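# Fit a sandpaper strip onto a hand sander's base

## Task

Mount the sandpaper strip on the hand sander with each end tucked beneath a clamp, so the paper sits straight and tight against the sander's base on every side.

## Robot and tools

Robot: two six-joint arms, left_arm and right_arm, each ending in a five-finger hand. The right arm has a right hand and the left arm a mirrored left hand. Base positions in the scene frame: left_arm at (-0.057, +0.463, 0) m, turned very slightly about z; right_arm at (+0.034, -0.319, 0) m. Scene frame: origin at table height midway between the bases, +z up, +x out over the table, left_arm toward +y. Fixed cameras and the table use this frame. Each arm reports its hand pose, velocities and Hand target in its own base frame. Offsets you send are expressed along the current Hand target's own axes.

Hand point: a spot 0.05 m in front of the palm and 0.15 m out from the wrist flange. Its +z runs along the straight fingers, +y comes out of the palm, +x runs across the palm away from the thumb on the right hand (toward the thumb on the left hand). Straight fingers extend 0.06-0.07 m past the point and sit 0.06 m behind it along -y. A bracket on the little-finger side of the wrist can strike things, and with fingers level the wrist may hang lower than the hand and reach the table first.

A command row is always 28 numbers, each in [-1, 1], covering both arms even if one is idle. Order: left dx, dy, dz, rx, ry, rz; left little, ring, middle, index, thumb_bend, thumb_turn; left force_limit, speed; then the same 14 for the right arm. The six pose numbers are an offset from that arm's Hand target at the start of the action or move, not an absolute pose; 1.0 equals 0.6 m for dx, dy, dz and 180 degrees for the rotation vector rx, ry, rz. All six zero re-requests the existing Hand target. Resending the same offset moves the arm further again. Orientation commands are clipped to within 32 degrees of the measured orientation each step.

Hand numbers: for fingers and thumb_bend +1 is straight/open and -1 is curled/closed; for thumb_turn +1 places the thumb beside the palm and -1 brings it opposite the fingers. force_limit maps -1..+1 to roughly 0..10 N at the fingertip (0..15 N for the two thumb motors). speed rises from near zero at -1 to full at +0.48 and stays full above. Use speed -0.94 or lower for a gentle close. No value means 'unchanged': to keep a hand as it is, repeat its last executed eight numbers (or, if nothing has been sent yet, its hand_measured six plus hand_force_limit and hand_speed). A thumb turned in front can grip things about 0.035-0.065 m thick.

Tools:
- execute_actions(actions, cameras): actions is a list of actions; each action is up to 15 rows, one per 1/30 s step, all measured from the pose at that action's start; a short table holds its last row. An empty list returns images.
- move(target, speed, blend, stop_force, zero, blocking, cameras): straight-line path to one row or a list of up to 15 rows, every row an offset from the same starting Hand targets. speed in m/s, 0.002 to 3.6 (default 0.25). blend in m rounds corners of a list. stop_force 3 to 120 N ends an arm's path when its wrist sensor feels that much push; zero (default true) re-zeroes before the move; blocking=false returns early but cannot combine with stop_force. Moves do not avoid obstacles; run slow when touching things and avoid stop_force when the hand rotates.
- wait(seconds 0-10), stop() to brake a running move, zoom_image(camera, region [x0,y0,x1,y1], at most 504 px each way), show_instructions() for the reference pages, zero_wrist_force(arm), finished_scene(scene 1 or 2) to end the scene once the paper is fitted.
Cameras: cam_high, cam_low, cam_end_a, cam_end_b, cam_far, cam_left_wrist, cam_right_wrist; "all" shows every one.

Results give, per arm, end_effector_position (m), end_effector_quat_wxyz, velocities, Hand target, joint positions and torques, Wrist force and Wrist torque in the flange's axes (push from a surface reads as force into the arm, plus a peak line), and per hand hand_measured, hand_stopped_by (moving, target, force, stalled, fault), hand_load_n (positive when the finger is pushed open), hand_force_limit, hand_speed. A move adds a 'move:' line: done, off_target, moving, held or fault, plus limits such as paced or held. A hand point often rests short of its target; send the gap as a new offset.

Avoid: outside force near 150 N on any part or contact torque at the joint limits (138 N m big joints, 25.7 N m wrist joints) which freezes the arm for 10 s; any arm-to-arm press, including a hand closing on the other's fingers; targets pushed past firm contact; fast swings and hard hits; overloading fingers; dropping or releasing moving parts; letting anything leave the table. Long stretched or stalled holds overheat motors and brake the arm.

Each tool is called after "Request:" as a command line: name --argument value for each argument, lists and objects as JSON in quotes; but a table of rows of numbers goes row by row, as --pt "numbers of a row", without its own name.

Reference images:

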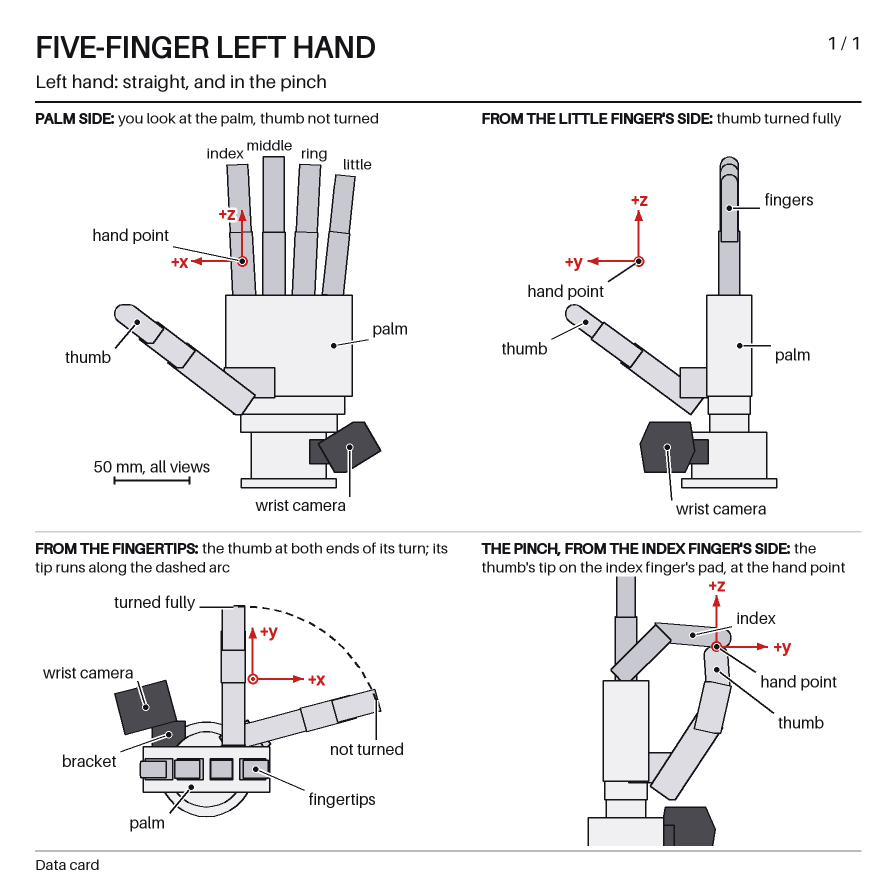

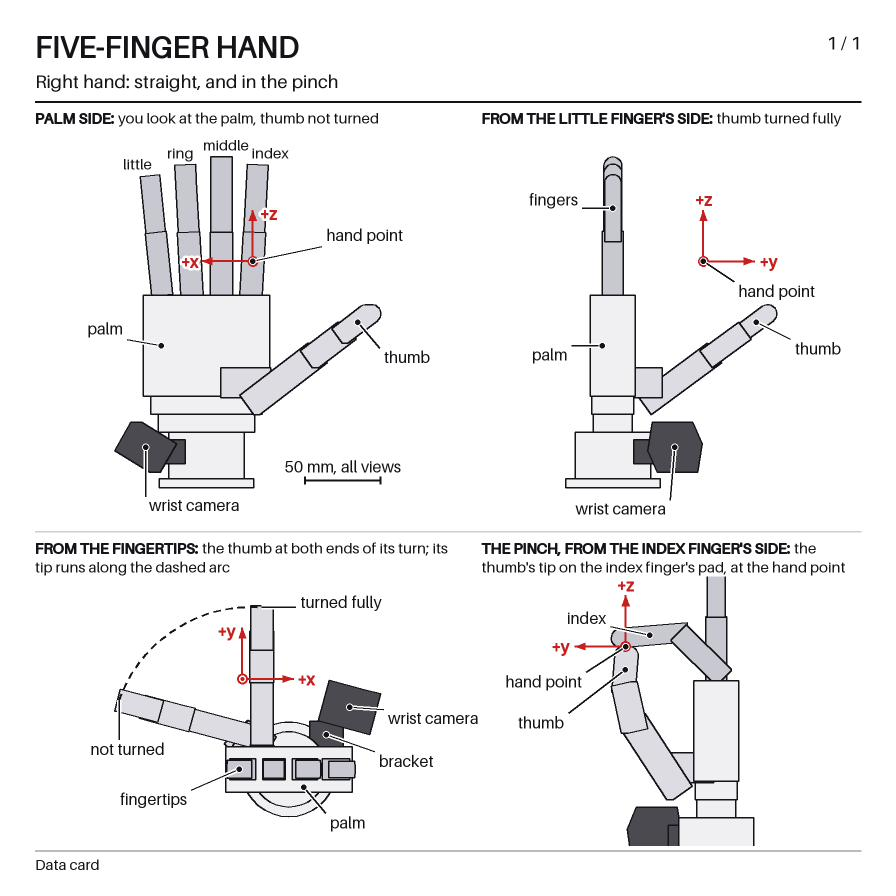

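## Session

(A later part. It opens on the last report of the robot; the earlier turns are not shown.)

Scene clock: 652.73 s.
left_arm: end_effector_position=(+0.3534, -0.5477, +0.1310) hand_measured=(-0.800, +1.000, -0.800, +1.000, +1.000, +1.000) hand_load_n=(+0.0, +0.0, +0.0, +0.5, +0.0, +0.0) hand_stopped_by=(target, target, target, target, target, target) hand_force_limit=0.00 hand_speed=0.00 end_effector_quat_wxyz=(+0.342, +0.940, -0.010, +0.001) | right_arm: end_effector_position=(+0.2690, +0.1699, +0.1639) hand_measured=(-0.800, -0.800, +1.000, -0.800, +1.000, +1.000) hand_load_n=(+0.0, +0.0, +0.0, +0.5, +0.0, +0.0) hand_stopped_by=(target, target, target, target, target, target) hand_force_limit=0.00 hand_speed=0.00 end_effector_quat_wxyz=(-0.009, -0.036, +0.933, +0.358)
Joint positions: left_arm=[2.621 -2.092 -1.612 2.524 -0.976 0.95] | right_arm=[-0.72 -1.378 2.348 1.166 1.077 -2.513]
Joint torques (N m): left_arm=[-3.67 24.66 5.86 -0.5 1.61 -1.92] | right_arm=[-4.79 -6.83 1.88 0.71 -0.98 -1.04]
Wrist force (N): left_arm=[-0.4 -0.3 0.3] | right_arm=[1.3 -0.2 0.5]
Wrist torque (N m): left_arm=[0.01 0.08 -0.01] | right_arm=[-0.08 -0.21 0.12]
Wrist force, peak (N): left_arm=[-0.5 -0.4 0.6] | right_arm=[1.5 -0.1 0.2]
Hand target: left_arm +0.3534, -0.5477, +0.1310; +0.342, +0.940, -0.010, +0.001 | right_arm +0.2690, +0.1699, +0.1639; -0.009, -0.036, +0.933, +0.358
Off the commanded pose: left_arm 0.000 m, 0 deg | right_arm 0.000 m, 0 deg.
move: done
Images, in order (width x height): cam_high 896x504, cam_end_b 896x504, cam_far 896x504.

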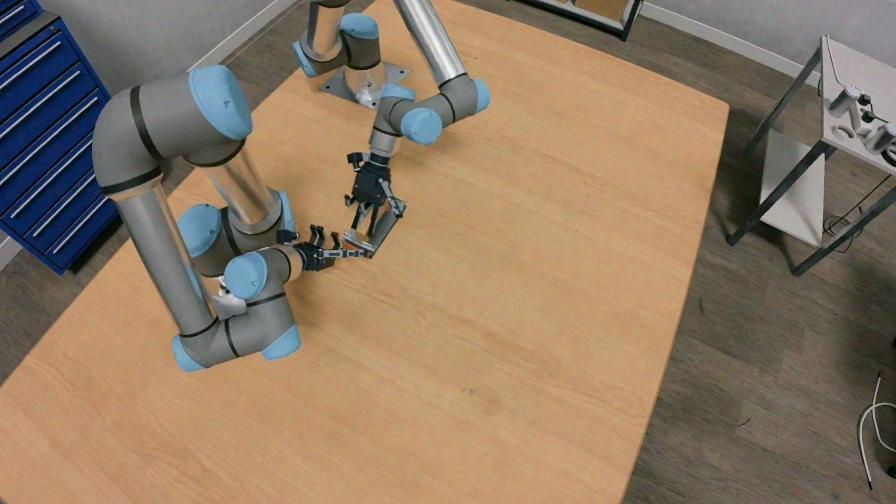

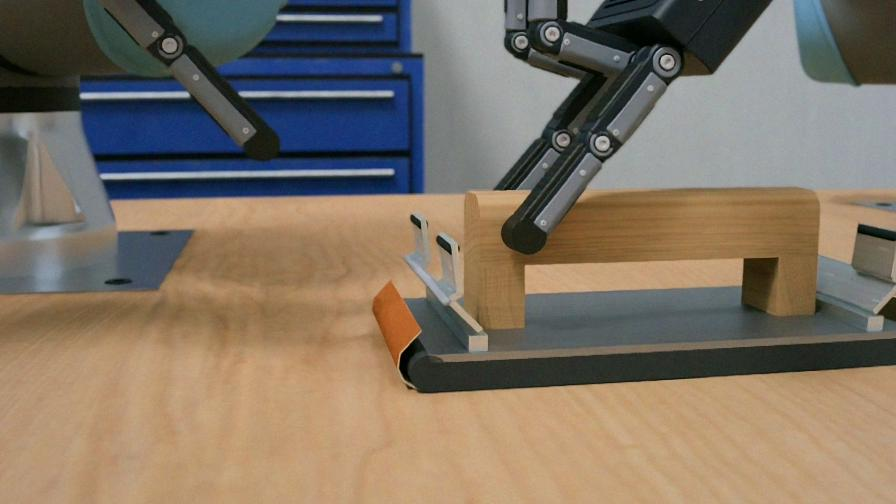

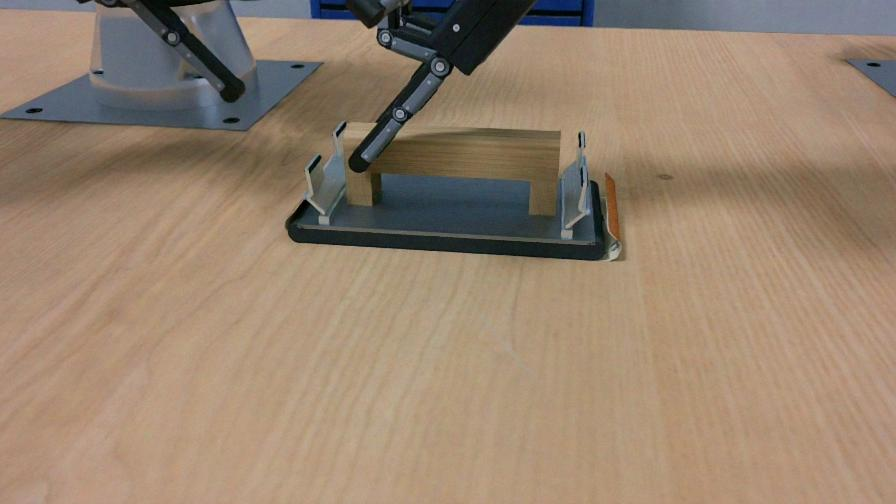

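Request:
move --target '[0,0.0127,0.0107,0,0,0,-0.8,1,-0.8,1,1,1,0,0,0,0,0,0,0,0,-0.8,-0.8,1,-0.8,1,1,0,0]' --speed 0.02 --stop_force 3 --cameras '["cam_high","cam_end_b"]'

Request:
zoom_image --camera "cam_high" --region '[325, 180, 425, 265]'

Request:
zoom_image --camera "cam_end_b" --region '[350, 150, 600, 400]'

Scene clock: 667.37 s.
left_arm: end_effector_position=(+0.3532, -0.5577, +0.1310) hand_measured=(-0.800, +1.000, -0.800, +1.000, +1.000, +1.000) hand_load_n=(+0.0, +0.0, +0.0, +0.0, +0.0, +0.0) hand_stopped_by=(target, target, target, target, target, target) hand_force_limit=0.00 hand_speed=0.00 end_effector_quat_wxyz=(+0.342, +0.940, -0.010, +0.001) | right_arm: end_effector_position=(+0.2690, +0.1699, +0.1639) hand_measured=(-0.800, -0.800, +1.000, -0.800, +1.000, +1.000) hand_load_n=(+0.0, +0.0, +0.0, +0.0, +0.0, +0.5) hand_stopped_by=(target, target, target, target, target, target) hand_force_limit=0.00 hand_speed=0.00 end_effector_quat_wxyz=(-0.009, -0.036, +0.933, +0.358)
Joint positions: left_arm=[2.601 -2.105 -1.588 2.524 -0.984 0.929] | right_arm=[-0.72 -1.378 2.348 1.166 1.077 -2.513]
Joint torques (N m): left_arm=[-6.54 25.6 25.55 -2.04 -0.67 -2.11] | right_arm=[-3.77 -7.03 1.48 0.78 -1.35 -0.86]
Wrist force (N): left_arm=[-0.5 -0.4 0.3] | right_arm=[1.4 0.3 0.5]
Wrist torque (N m): left_arm=[0.00 0.09 0.02] | right_arm=[0.00 -0.23 0.15]
Wrist force, peak (N): left_arm=[-0.6 -0.4 0.6] | right_arm=[1.4 0.2 0.6]
Hand target: left_arm +0.3532, -0.5577, +0.1310; +0.342, +0.940, -0.010, +0.001 | right_arm +0.2690, +0.1699, +0.1639; -0.009, -0.036, +0.933, +0.358
Off the commanded pose: left_arm 0.000 m, 0 deg | right_arm 0.000 m, 0 deg.
move: done
Images, in order (width x height): cam_high 896x504, cam_end_b 896x504.

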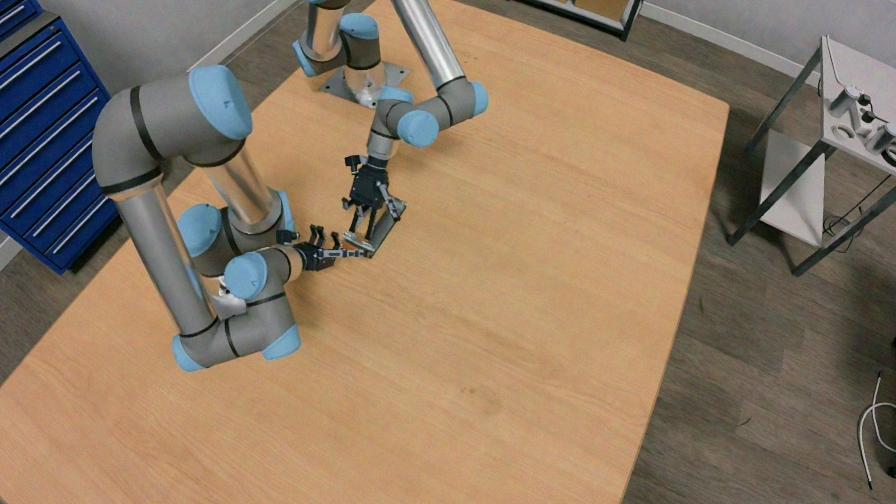

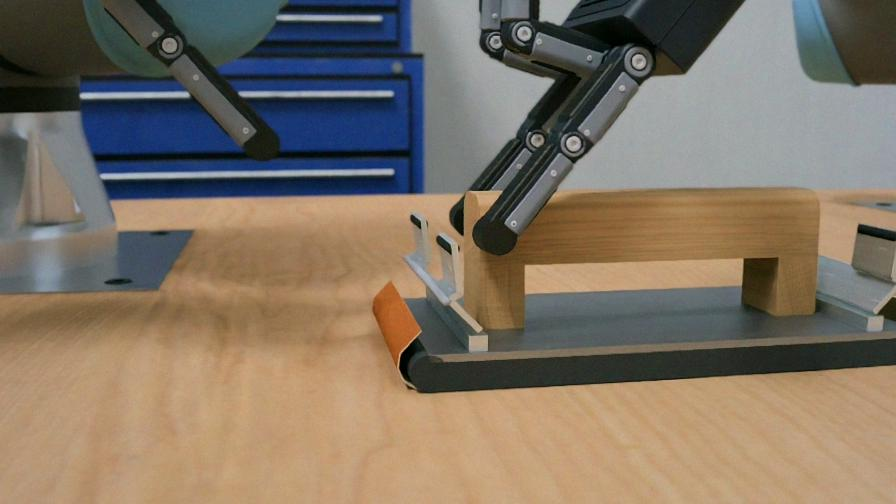

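Scaled by 5.040 from the camera's 896x504 image, which has a finer 1280x720 frame.

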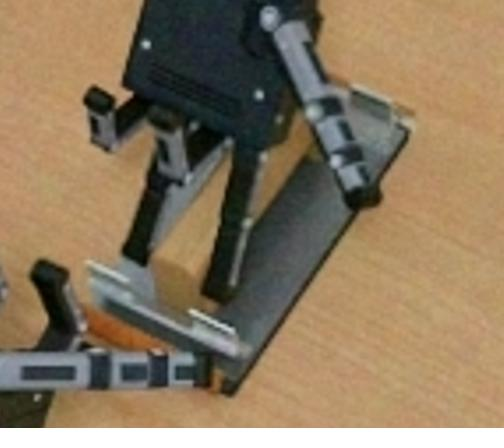

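Scaled by 2.016 from the camera's 896x504 image, which has a finer 1280x720 frame.

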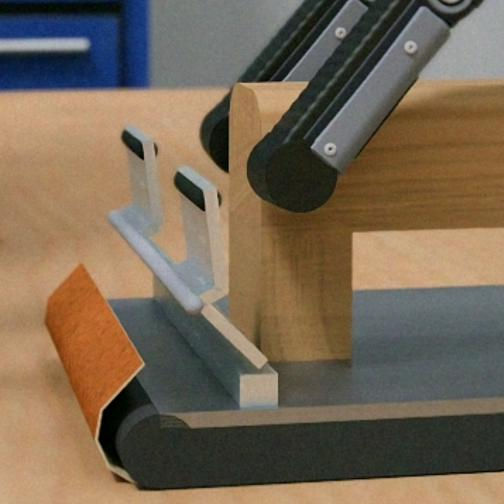

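Request:
move --target '[0,0,0,0,0,0,-0.8,1,-0.8,1,1,1,0,0,-0.0084,-0.0698,0.0906,0.0002,-0.0167,0.0186,-0.8,-0.8,1,-0.8,1,1,0,0]' --speed 0.06

Request:
move --target '[0,0,0,0,0,0,-0.8,1,-0.8,1,1,1,0,0,0.0005,0.0622,0.0559,0,0,0,-0.8,-0.8,1,-0.8,1,1,0,0]' --speed 0.018 --stop_force 5 --cameras '["cam_end_b","cam_high","cam_far","cam_end_a"]'

Request:
zoom_image --camera "cam_high" --region '[325, 180, 425, 265]'

Request:
zoom_image --camera "cam_end_b" --region '[350, 200, 600, 400]'

Scene clock: 682.03 s.
left_arm: end_effector_position=(+0.3532, -0.5577, +0.1310) hand_measured=(-0.800, +1.000, -0.800, +1.000, +1.000, +1.000) hand_load_n=(+0.0, +0.0, +0.0, +0.0, +0.0, +0.5) hand_stopped_by=(target, target, target, target, target, target) hand_force_limit=0.00 hand_speed=0.00 end_effector_quat_wxyz=(+0.342, +0.940, -0.010, +0.001) | right_arm: end_effector_position=(+0.2742, +0.1755, +0.0956) hand_measured=(-0.800, -0.800, +1.000, -0.800, +1.000, +1.000) hand_load_n=(+0.0, +0.0, +0.0, +0.0, +0.0, +0.0) hand_stopped_by=(target, target, target, target, target, target) hand_force_limit=0.00 hand_speed=0.00 end_effector_quat_wxyz=(+0.005, +0.001, +0.934, +0.358)
Joint positions: left_arm=[2.601 -2.105 -1.588 2.524 -0.984 0.929] | right_arm=[-0.729 -1.199 2.417 0.885 1.041 -2.445]
Joint torques (N m): left_arm=[-6.47 26.03 25.26 -3.38 -0.61 -1.98] | right_arm=[12.42 -7.67 6.84 0.67 -2.55 1.44]
Wrist force (N): left_arm=[-0.5 -0.2 0.4] | right_arm=[0.8 0.0 0.2]
Wrist torque (N m): left_arm=[0.02 0.09 0.01] | right_arm=[0.02 -0.12 -0.04]
Wrist force, peak (N): left_arm=[-0.8 -0.3 0.4] | right_arm=[1.6 -0.1 0.4]
Hand target: left_arm +0.3532, -0.5577, +0.1310; +0.342, +0.940, -0.010, +0.001 | right_arm +0.2742, +0.1755, +0.0955; +0.005, +0.001, +0.934, +0.358
Off the commanded pose: left_arm 0.000 m, 0 deg | right_arm 0.000 m, 0 deg.
move: done

Scene clock: 685.03 s.
left_arm: end_effector_position=(+0.3532, -0.5577, +0.1310) hand_measured=(-0.800, +1.000, -0.800, +1.000, +1.000, +1.000) hand_load_n=(+0.5, +0.0, +0.0, +0.0, +0.0, +0.0) hand_stopped_by=(target, target, target, target, target, target) hand_force_limit=0.00 hand_speed=0.00 end_effector_quat_wxyz=(+0.342, +0.940, -0.010, +0.001) | right_arm: end_effector_position=(+0.2741, +0.2083, +0.0956) hand_measured=(-0.800, -0.800, +1.000, -0.800, +1.000, +1.000) hand_load_n=(-0.5, +0.0, -1.0, +0.0, -0.5, +0.0) hand_stopped_by=(target, target, target, target, target, target) hand_force_limit=0.00 hand_speed=0.00 end_effector_quat_wxyz=(+0.005, +0.001, +0.934, +0.358)
Joint positions: left_arm=[2.601 -2.105 -1.588 2.524 -0.984 0.929] | right_arm=[-0.602 -1.219 2.415 0.837 0.98 -2.313]
Joint torques (N m): left_arm=[-6.75 26.09 25.39 -3.23 -0.5 -2.03] | right_arm=[-12.03 -6.41 6.82 4.9 1.3 -1.27]
Wrist force (N): left_arm=[-0.5 -0.1 0.4] | right_arm=[0.8 0.7 -4.3]
Wrist torque (N m): left_arm=[0.04 0.10 0.01] | right_arm=[0.21 0.06 0.13]
Wrist force, peak (N): left_arm=[-0.6 -0.3 0.6] | right_arm=[0.6 -0.2 -7.8]
Hand target: left_arm +0.3532, -0.5577, +0.1310; +0.342, +0.940, -0.010, +0.001 | right_arm +0.2741, +0.2083, +0.0956; +0.005, +0.001, +0.934, +0.358 (not the last commanded pose)
Off the commanded pose: left_arm 0.000 m, 0 deg | right_arm 0.017 m, 0 deg.
move: contact (right_arm)
Images, in order (width x height): cam_high 896x504, cam_end_a 896x504, cam_end_b 896x504, cam_far 896x504.

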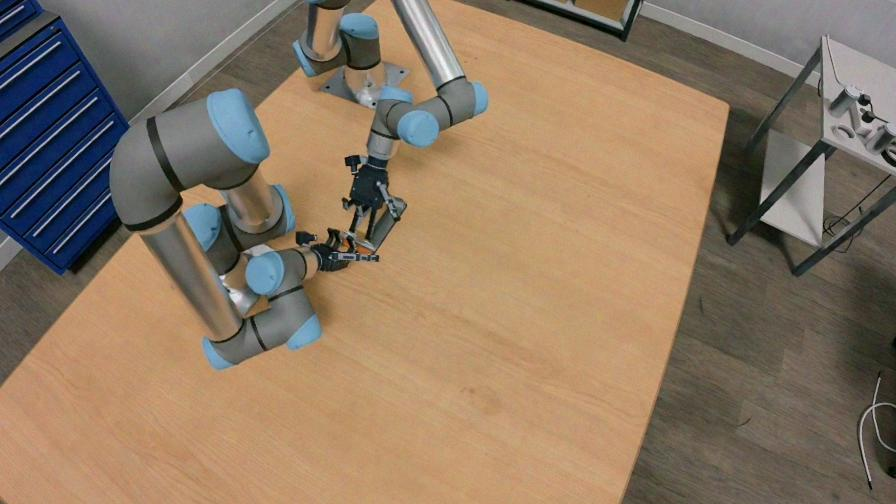

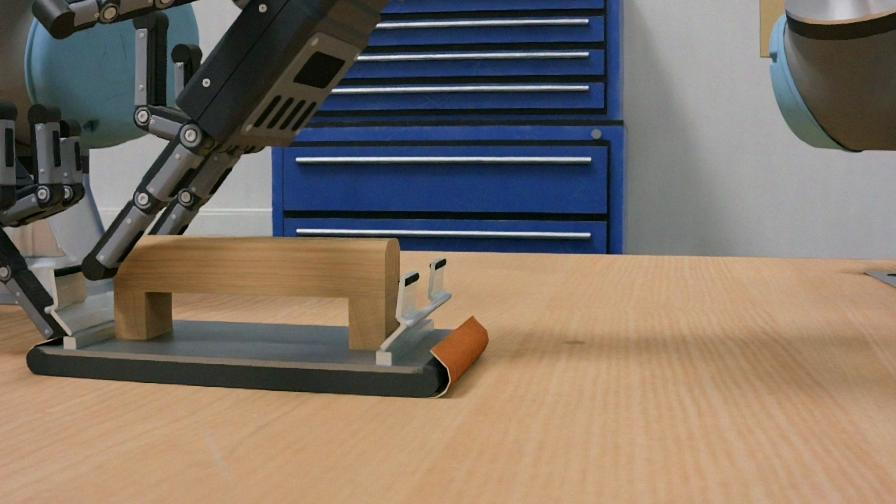

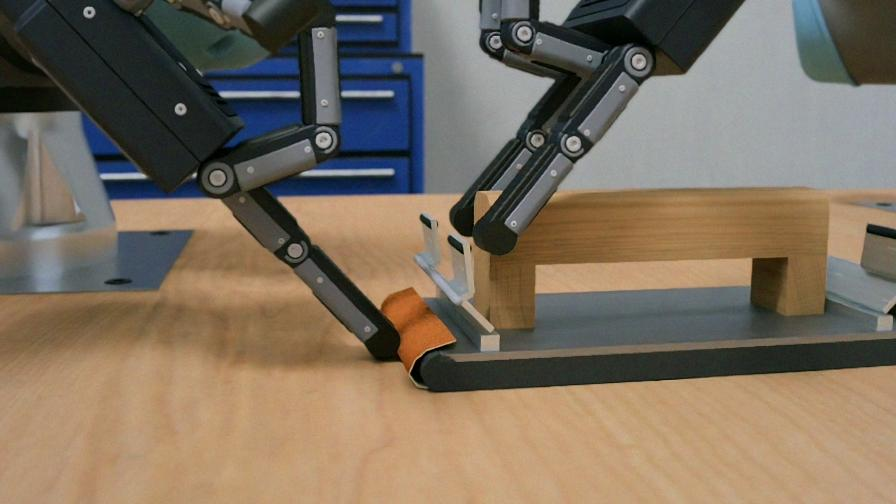

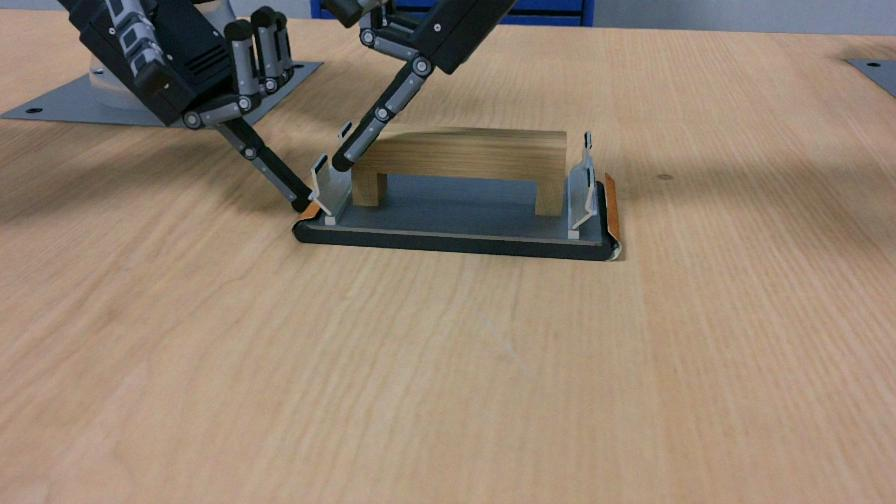

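Scaled by 5.040 from the camera's 896x504 image, which has a finer 1280x720 frame.

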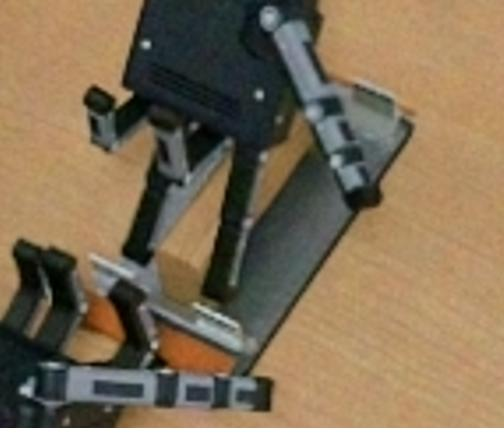

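Scaled by 2.016 from the camera's 896x504 image, which has a finer 1280x720 frame.

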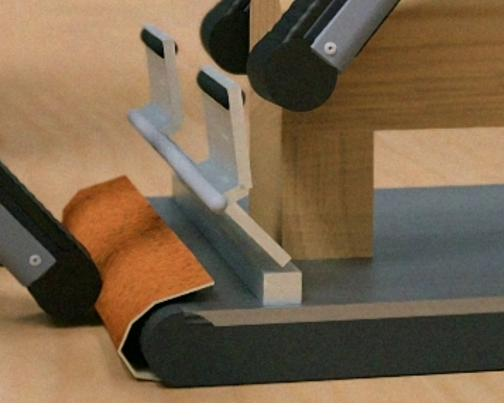

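Request:
move --target '[0,0,0,0,0,0,-0.8,1,-0.8,1,1,1,0,0,0.0002,0.0249,0.0224,0,0,0,-0.8,-0.8,1,-0.8,1,1,0,0]' --speed 0.012 --stop_force 5 --cameras '["cam_end_b","cam_high"]'

Request:
zoom_image --camera "cam_high" --region '[325, 180, 425, 265]'

Request:
zoom_image --camera "cam_end_b" --region '[350, 200, 600, 400]'

Scene clock: 698.23 s.
left_arm: end_effector_position=(+0.3532, -0.5577, +0.1310) hand_measured=(-0.800, +1.000, -0.800, +1.000, +1.000, +1.000) hand_load_n=(+0.0, +0.0, +0.0, +0.5, +0.0, +0.0) hand_stopped_by=(target, target, target, target, target, target) hand_force_limit=0.00 hand_speed=0.00 end_effector_quat_wxyz=(+0.342, +0.940, -0.010, +0.001) | right_arm: end_effector_position=(+0.2740, +0.2149, +0.0956) hand_measured=(-0.800, -0.800, +1.000, -0.800, +1.000, +1.000) hand_load_n=(+0.0, +0.0, +0.0, +0.0, +0.0, +0.0) hand_stopped_by=(target, target, target, target, target, target) hand_force_limit=0.00 hand_speed=0.00 end_effector_quat_wxyz=(+0.005, +0.001, +0.934, +0.358)
Joint positions: left_arm=[2.601 -2.105 -1.588 2.524 -0.984 0.929] | right_arm=[-0.575 -1.223 2.413 0.827 0.968 -2.284]
Joint torques (N m): left_arm=[-6.46 25.03 24.82 -3.26 -0.42 -1.98] | right_arm=[-12.01 -6.31 7.03 5.03 1.04 -1.21]
Wrist force (N): left_arm=[-0.4 -0.3 0.2] | right_arm=[1.1 -0.1 -5.0]
Wrist torque (N m): left_arm=[0.05 0.09 0.01] | right_arm=[0.37 0.03 0.13]
Wrist force, peak (N): left_arm=[-0.7 -0.3 0.5] | right_arm=[0.7 -2.6 -8.5]
Hand target: left_arm +0.3532, -0.5577, +0.1310; +0.342, +0.940, -0.010, +0.001 | right_arm +0.2740, +0.2149, +0.0956; +0.005, +0.001, +0.934, +0.358 (not the last commanded pose)
Off the commanded pose: left_arm 0.000 m, 0 deg | right_arm 0.014 m, 0 deg.
move: contact (right_arm)
Images, in order (width x height): cam_high 896x504, cam_end_b 896x504.

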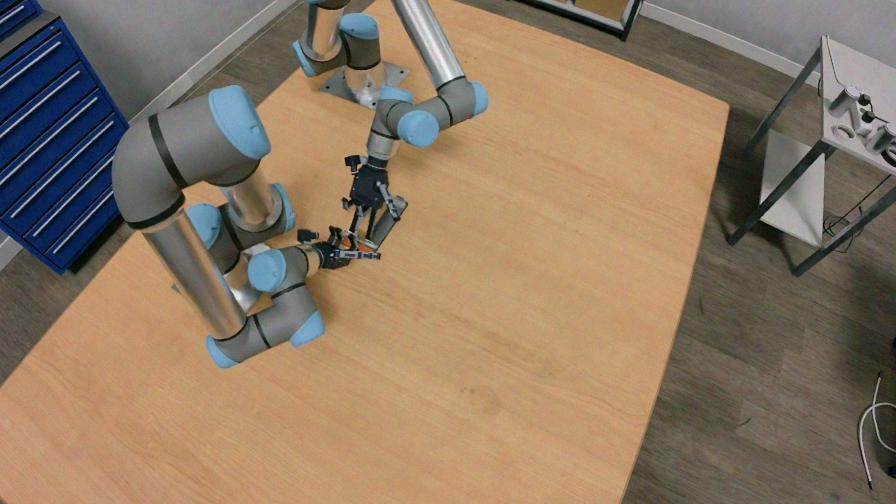

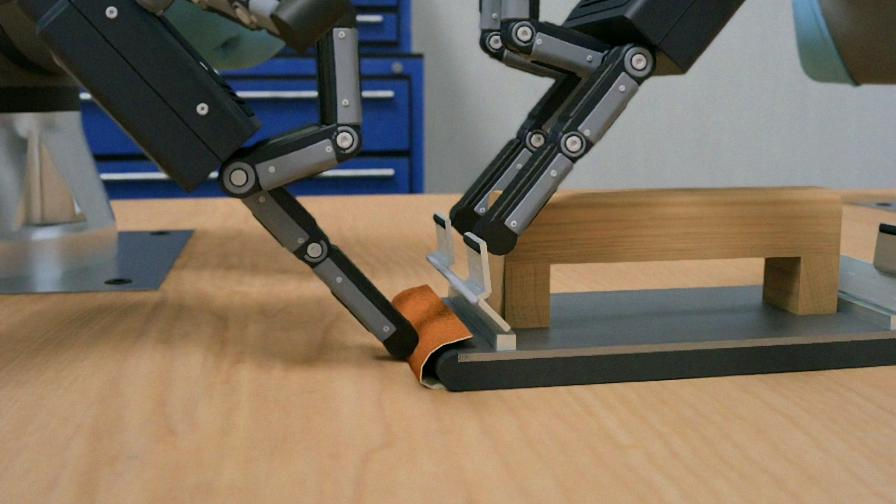

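Scaled by 5.040 from the camera's 896x504 image, which has a finer 1280x720 frame.

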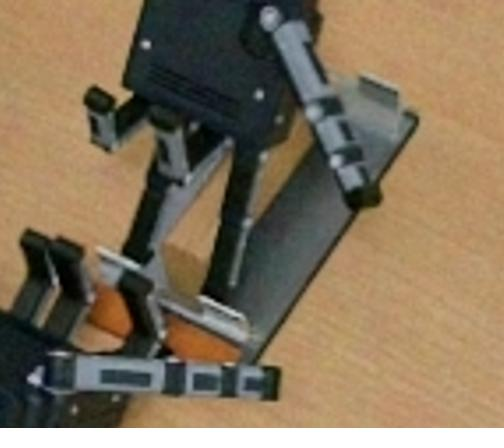

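Scaled by 2.016 from the camera's 896x504 image, which has a finer 1280x720 frame.

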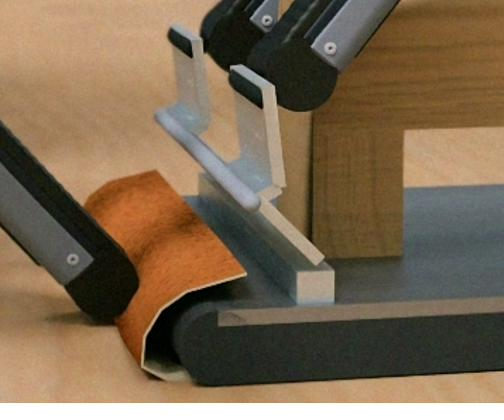

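Request:
move --target '[0,0.0191,0.0161,0,0,0,-0.8,1,-0.8,1,1,1,0,0,0,0,0,0,0,0,-0.8,-0.8,1,-0.8,1,1,0,0]' --speed 0.02 --stop_force 14 --cameras '["cam_end_b","cam_high","cam_far","cam_end_a"]'

Request:
zoom_image --camera "cam_high" --region '[325, 180, 425, 265]'

Request:
zoom_image --camera "cam_end_b" --region '[350, 200, 600, 400]'

Request:
zoom_image --camera "cam_far" --region '[260, 90, 660, 290]'

Scene clock: 711.97 s.
left_arm: end_effector_position=(+0.3529, -0.5727, +0.1310) hand_measured=(-0.800, +1.000, -0.800, +1.000, +1.000, +1.000) hand_load_n=(+0.0, +0.0, +0.0, +0.0, +0.0, +0.0) hand_stopped_by=(target, target, target, target, target, target) hand_force_limit=0.00 hand_speed=0.00 end_effector_quat_wxyz=(+0.342, +0.940, -0.010, +0.001) | right_arm: end_effector_position=(+0.2740, +0.2149, +0.0956) hand_measured=(-0.800, -0.800, +1.000, -0.800, +1.000, +1.000) hand_load_n=(+0.0, +0.0, +0.0, +0.0, +0.0, +0.0) hand_stopped_by=(target, target, target, target, target, target) hand_force_limit=0.00 hand_speed=0.00 end_effector_quat_wxyz=(+0.005, +0.001, +0.934, +0.358)
Joint positions: left_arm=[2.574 -2.125 -1.551 2.524 -0.995 0.898] | right_arm=[-0.575 -1.223 2.413 0.827 0.968 -2.284]
Joint torques (N m): left_arm=[-6.98 26.7 25.35 -3.56 -0.52 -2.02] | right_arm=[-5.86 -10.31 5.84 2.35 -2.74 -1.05]
Wrist force (N): left_arm=[-0.6 -0.1 0.5] | right_arm=[0.8 -0.3 -4.0]
Wrist torque (N m): left_arm=[0.03 0.11 0.01] | right_arm=[0.30 -0.04 0.10]
Wrist force, peak (N): left_arm=[-0.2 -6.7 -1.7] | right_arm=[1.2 -3.0 -7.3]
Hand target: left_arm +0.3529, -0.5727, +0.1310; +0.342, +0.940, -0.010, +0.001 | right_arm +0.2740, +0.2149, +0.0956; +0.005, +0.001, +0.934, +0.358
Off the commanded pose: left_arm 0.000 m, 0 deg | right_arm 0.000 m, 0 deg.
move: done
Images, in order (width x height): cam_high 896x504, cam_end_a 896x504, cam_end_b 896x504, cam_far 896x504.

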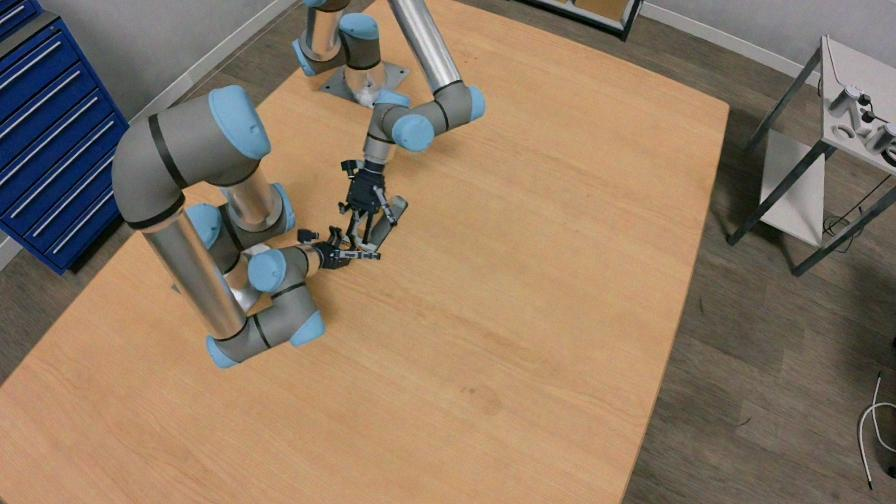

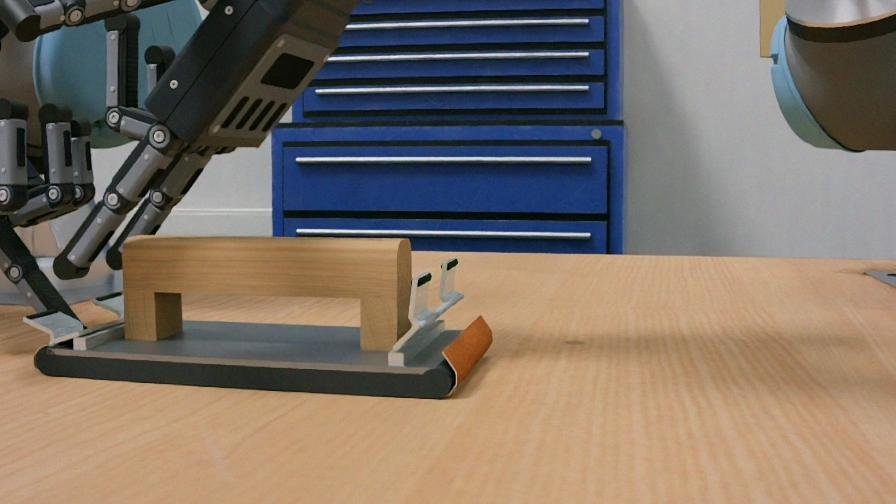

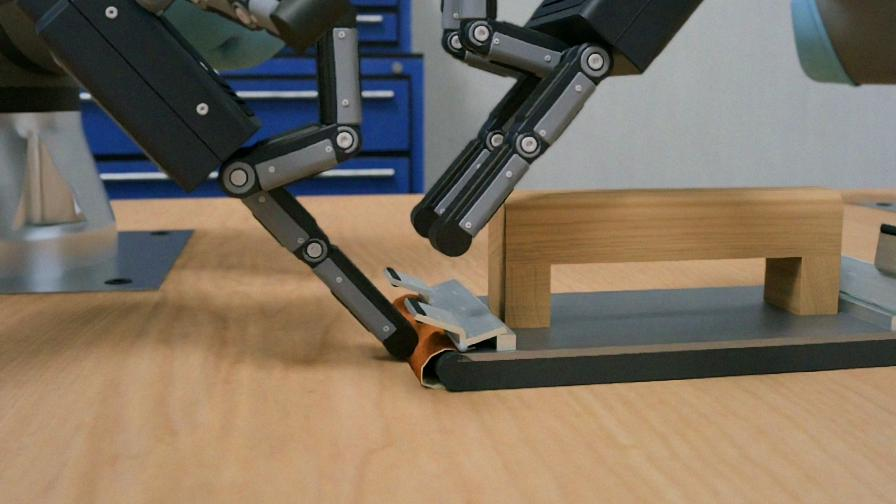

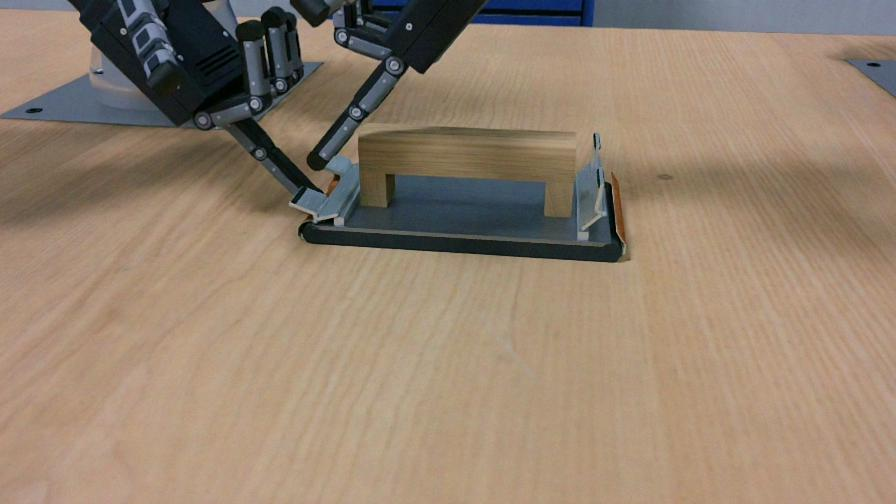

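Scaled by 5.040 from the camera's 896x504 image, which has a finer 1280x720 frame.

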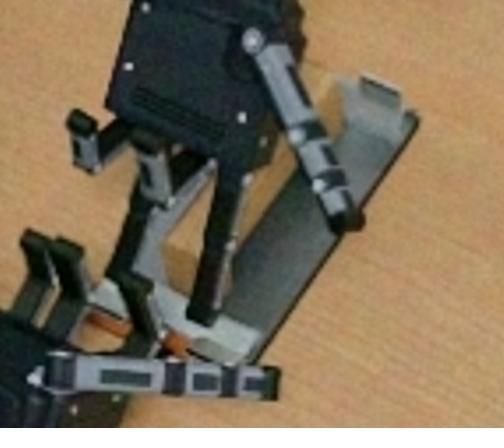

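Scaled by 2.016 from the camera's 896x504 image, which has a finer 1280x720 frame.

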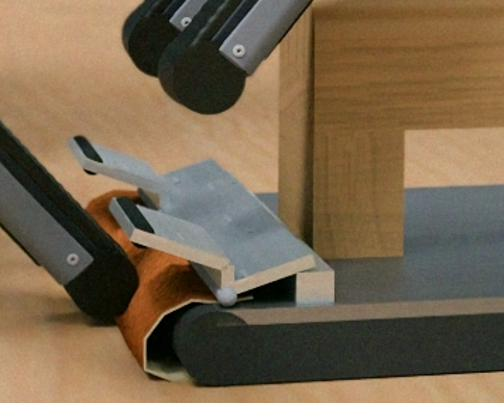

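Scaled by 1.260 from the camera's 896x504 image, which has a finer 1280x720 frame.

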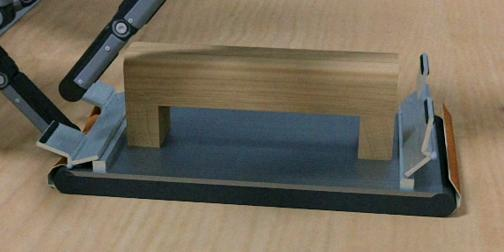

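Request:
move --pt "0.0008 0.0643 -0.0764 0 0 0 -0.8 1 -0.8 1 1 1 0 0 -0.0003 -0.0373 -0.0335 0 0 0 -0.8 -0.8 1 -0.8 1 1 0 0" --pt "0 -0.2632 -0.2628 0.2389 0 0 -0.8 0 -1 0 1 1 0 0 -0.0018 0.0797 -0.1636 0 0 0 -0.8 1 -0.8 1 1 1 0 0" --speed '[0.08,0.2]' --blend '[0.0,0]' --cameras '["cam_far","cam_end_a","cam_left_wrist","cam_end_b"]'

Request:
zoom_image --camera "cam_left_wrist" --region '[0, 60, 360, 340]'

Request:
zoom_image --camera "cam_end_b" --region '[400, 240, 560, 400]'

Scene clock: 768.10 s.
left_arm: end_effector_position=(+0.3568, -0.3504, +0.1503) hand_measured=(-0.800, +0.000, -1.000, +0.000, +1.000, +1.000) hand_load_n=(+0.5, +0.0, +0.0, +0.0, +0.0, +0.0) hand_stopped_by=(target, target, target, target, target, target) hand_force_limit=0.00 hand_speed=0.00 end_effector_quat_wxyz=(-0.026, +1.000, -0.009, +0.004) | right_arm: end_effector_position=(+0.2741, +0.1847, +0.2005) hand_measured=(-0.800, +1.000, -0.800, +1.000, +1.000, +1.000) hand_load_n=(+0.0, +0.0, +0.0, +0.0, +0.0, +0.0) hand_stopped_by=(target, target, target, target, target, target) hand_force_limit=0.00 hand_speed=0.00 end_effector_quat_wxyz=(+0.005, +0.001, +0.934, +0.358)
Joint positions: left_arm=[2.696 -1.963 -1.581 1.959 -1.622 1.143] | right_arm=[-0.695 -1.512 2.344 1.254 1.024 -2.411]
Joint torques (N m): left_arm=[7.65 37.27 8.86 -4.09 -1.22 1.44] | right_arm=[-12.66 -25.17 -21.98 4.57 0.71 -1.14]
Wrist force (N): left_arm=[0.0 0.3 -0.4] | right_arm=[0.7 -0.1 -0.2]
Wrist torque (N m): left_arm=[0.11 0.01 -0.08] | right_arm=[-0.02 -0.10 0.07]
Wrist force, peak (N): left_arm=[-0.4 -0.5 1.1] | right_arm=[0.9 -0.7 -4.2]
Hand target: left_arm +0.3568, -0.3504, +0.1503; -0.026, +1.000, -0.009, +0.004 | right_arm +0.2741, +0.1847, +0.2005; +0.005, +0.001, +0.934, +0.358
Off the commanded pose: left_arm 0.000 m, 0 deg | right_arm 0.000 m, 0 deg.
move: done
Images, in order (width x height): cam_end_a 896x504, cam_end_b 896x504, cam_far 896x504, cam_left_wrist 672x504.

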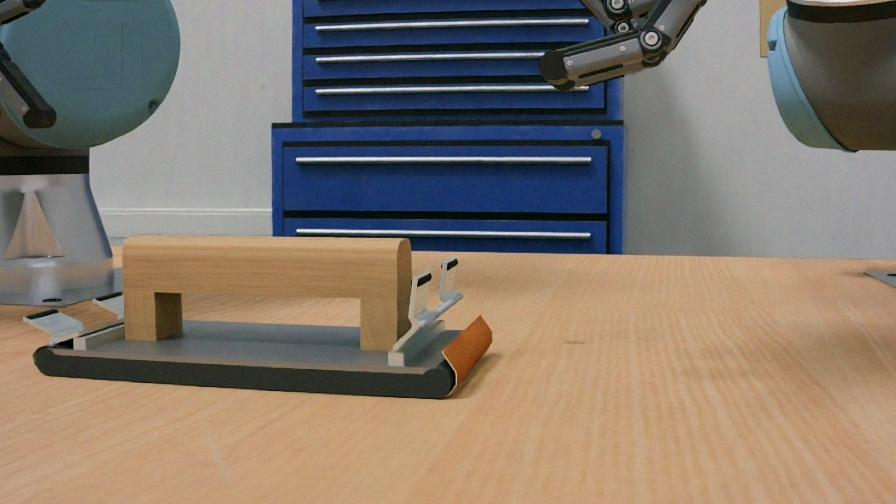

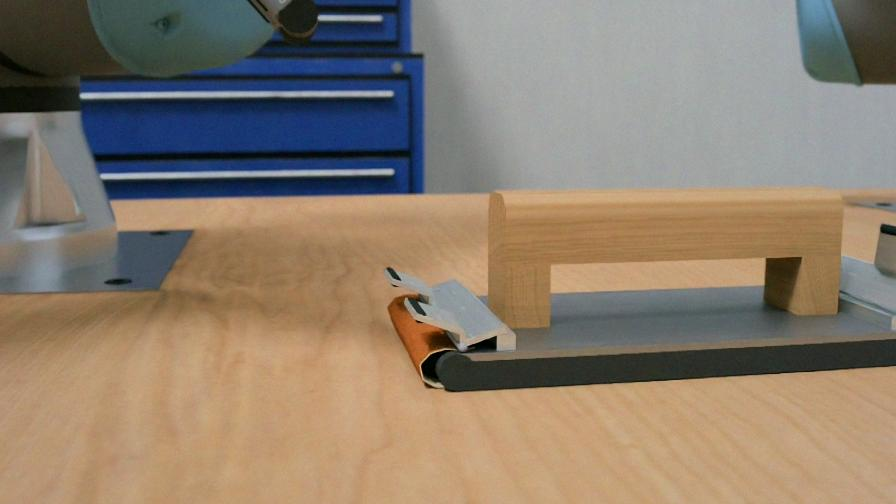

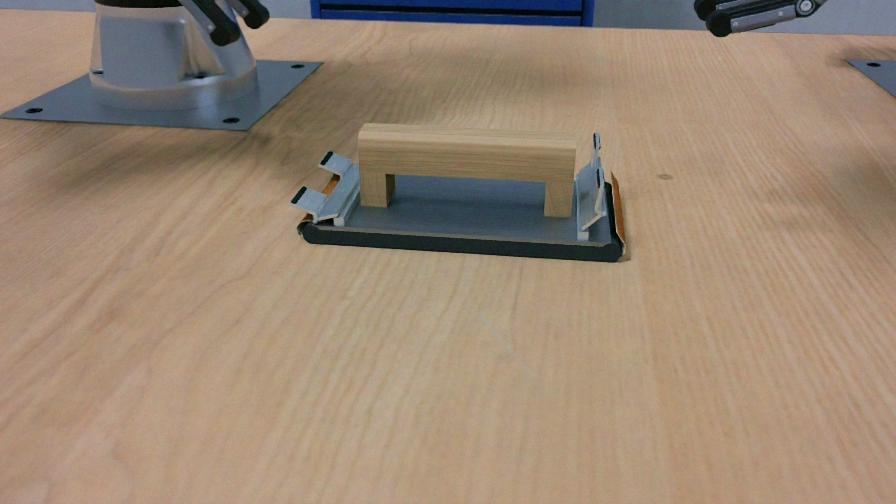

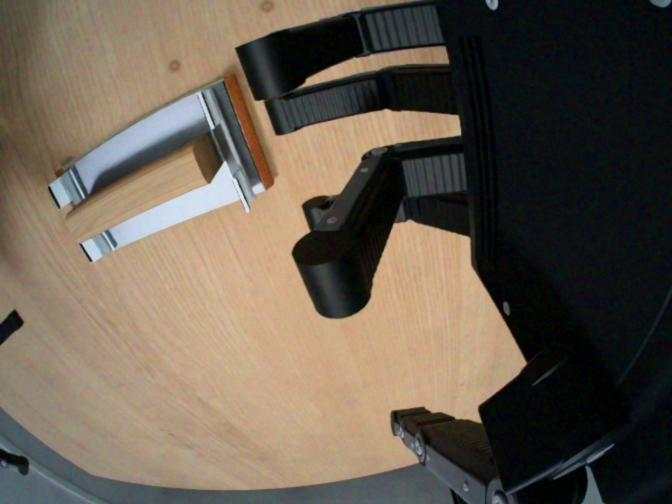

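Scaled by 1.400 from the camera's 672x504 image, which has a finer 960x720 frame.

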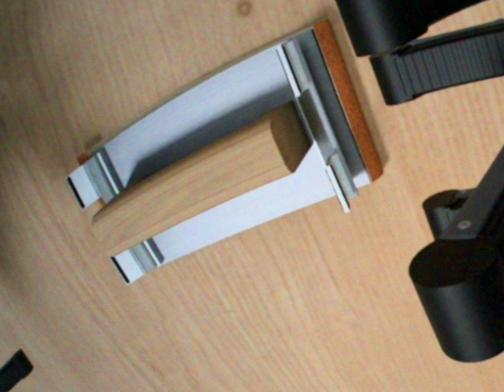

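Scaled by 3.150 from the camera's 896x504 image, which has a finer 1280x720 frame.

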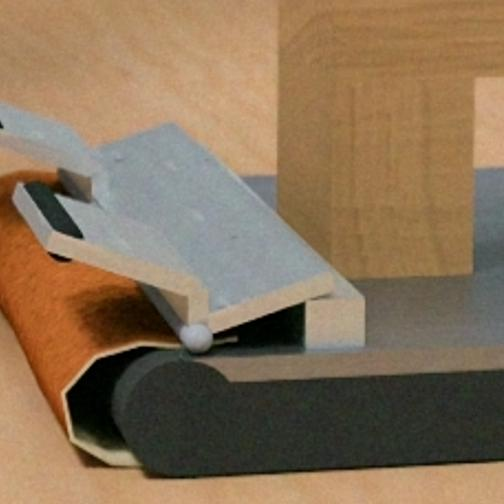

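Request:
zoom_image --camera "cam_far" --region '[560, 180, 660, 280]'

Request:
zoom_image --camera "cam_far" --region '[280, 160, 380, 260]'

Request:
zoom_image --camera "cam_end_a" --region '[360, 240, 560, 420]'

Scaled by 5.040 from the camera's 896x504 image, which has a finer 1280x720 frame.

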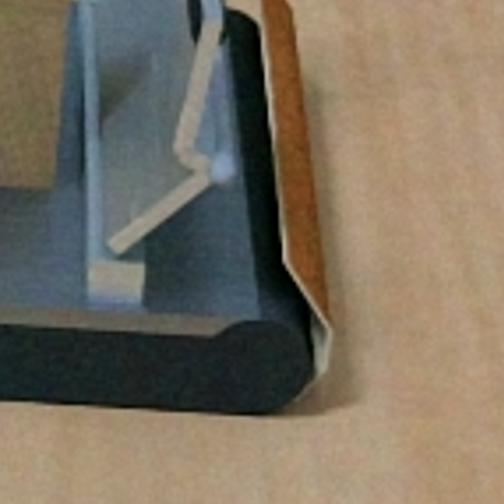

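Scaled by 5.040 from the camera's 896x504 image, which has a finer 1280x720 frame.

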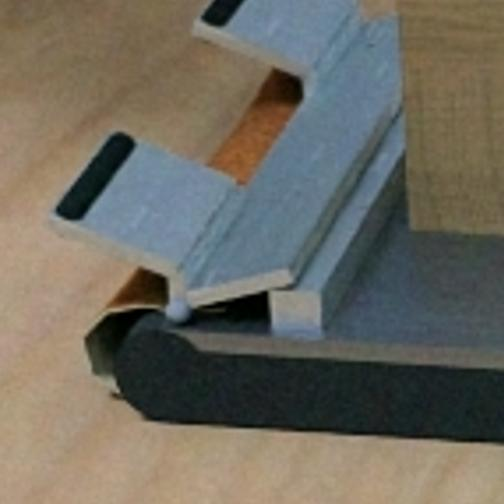

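Scaled by 2.520 from the camera's 896x504 image, which has a finer 1280x720 frame.

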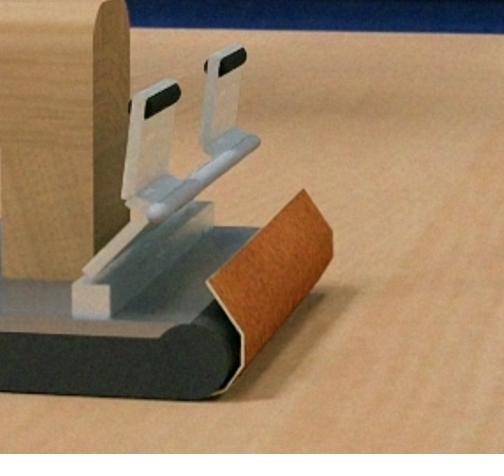

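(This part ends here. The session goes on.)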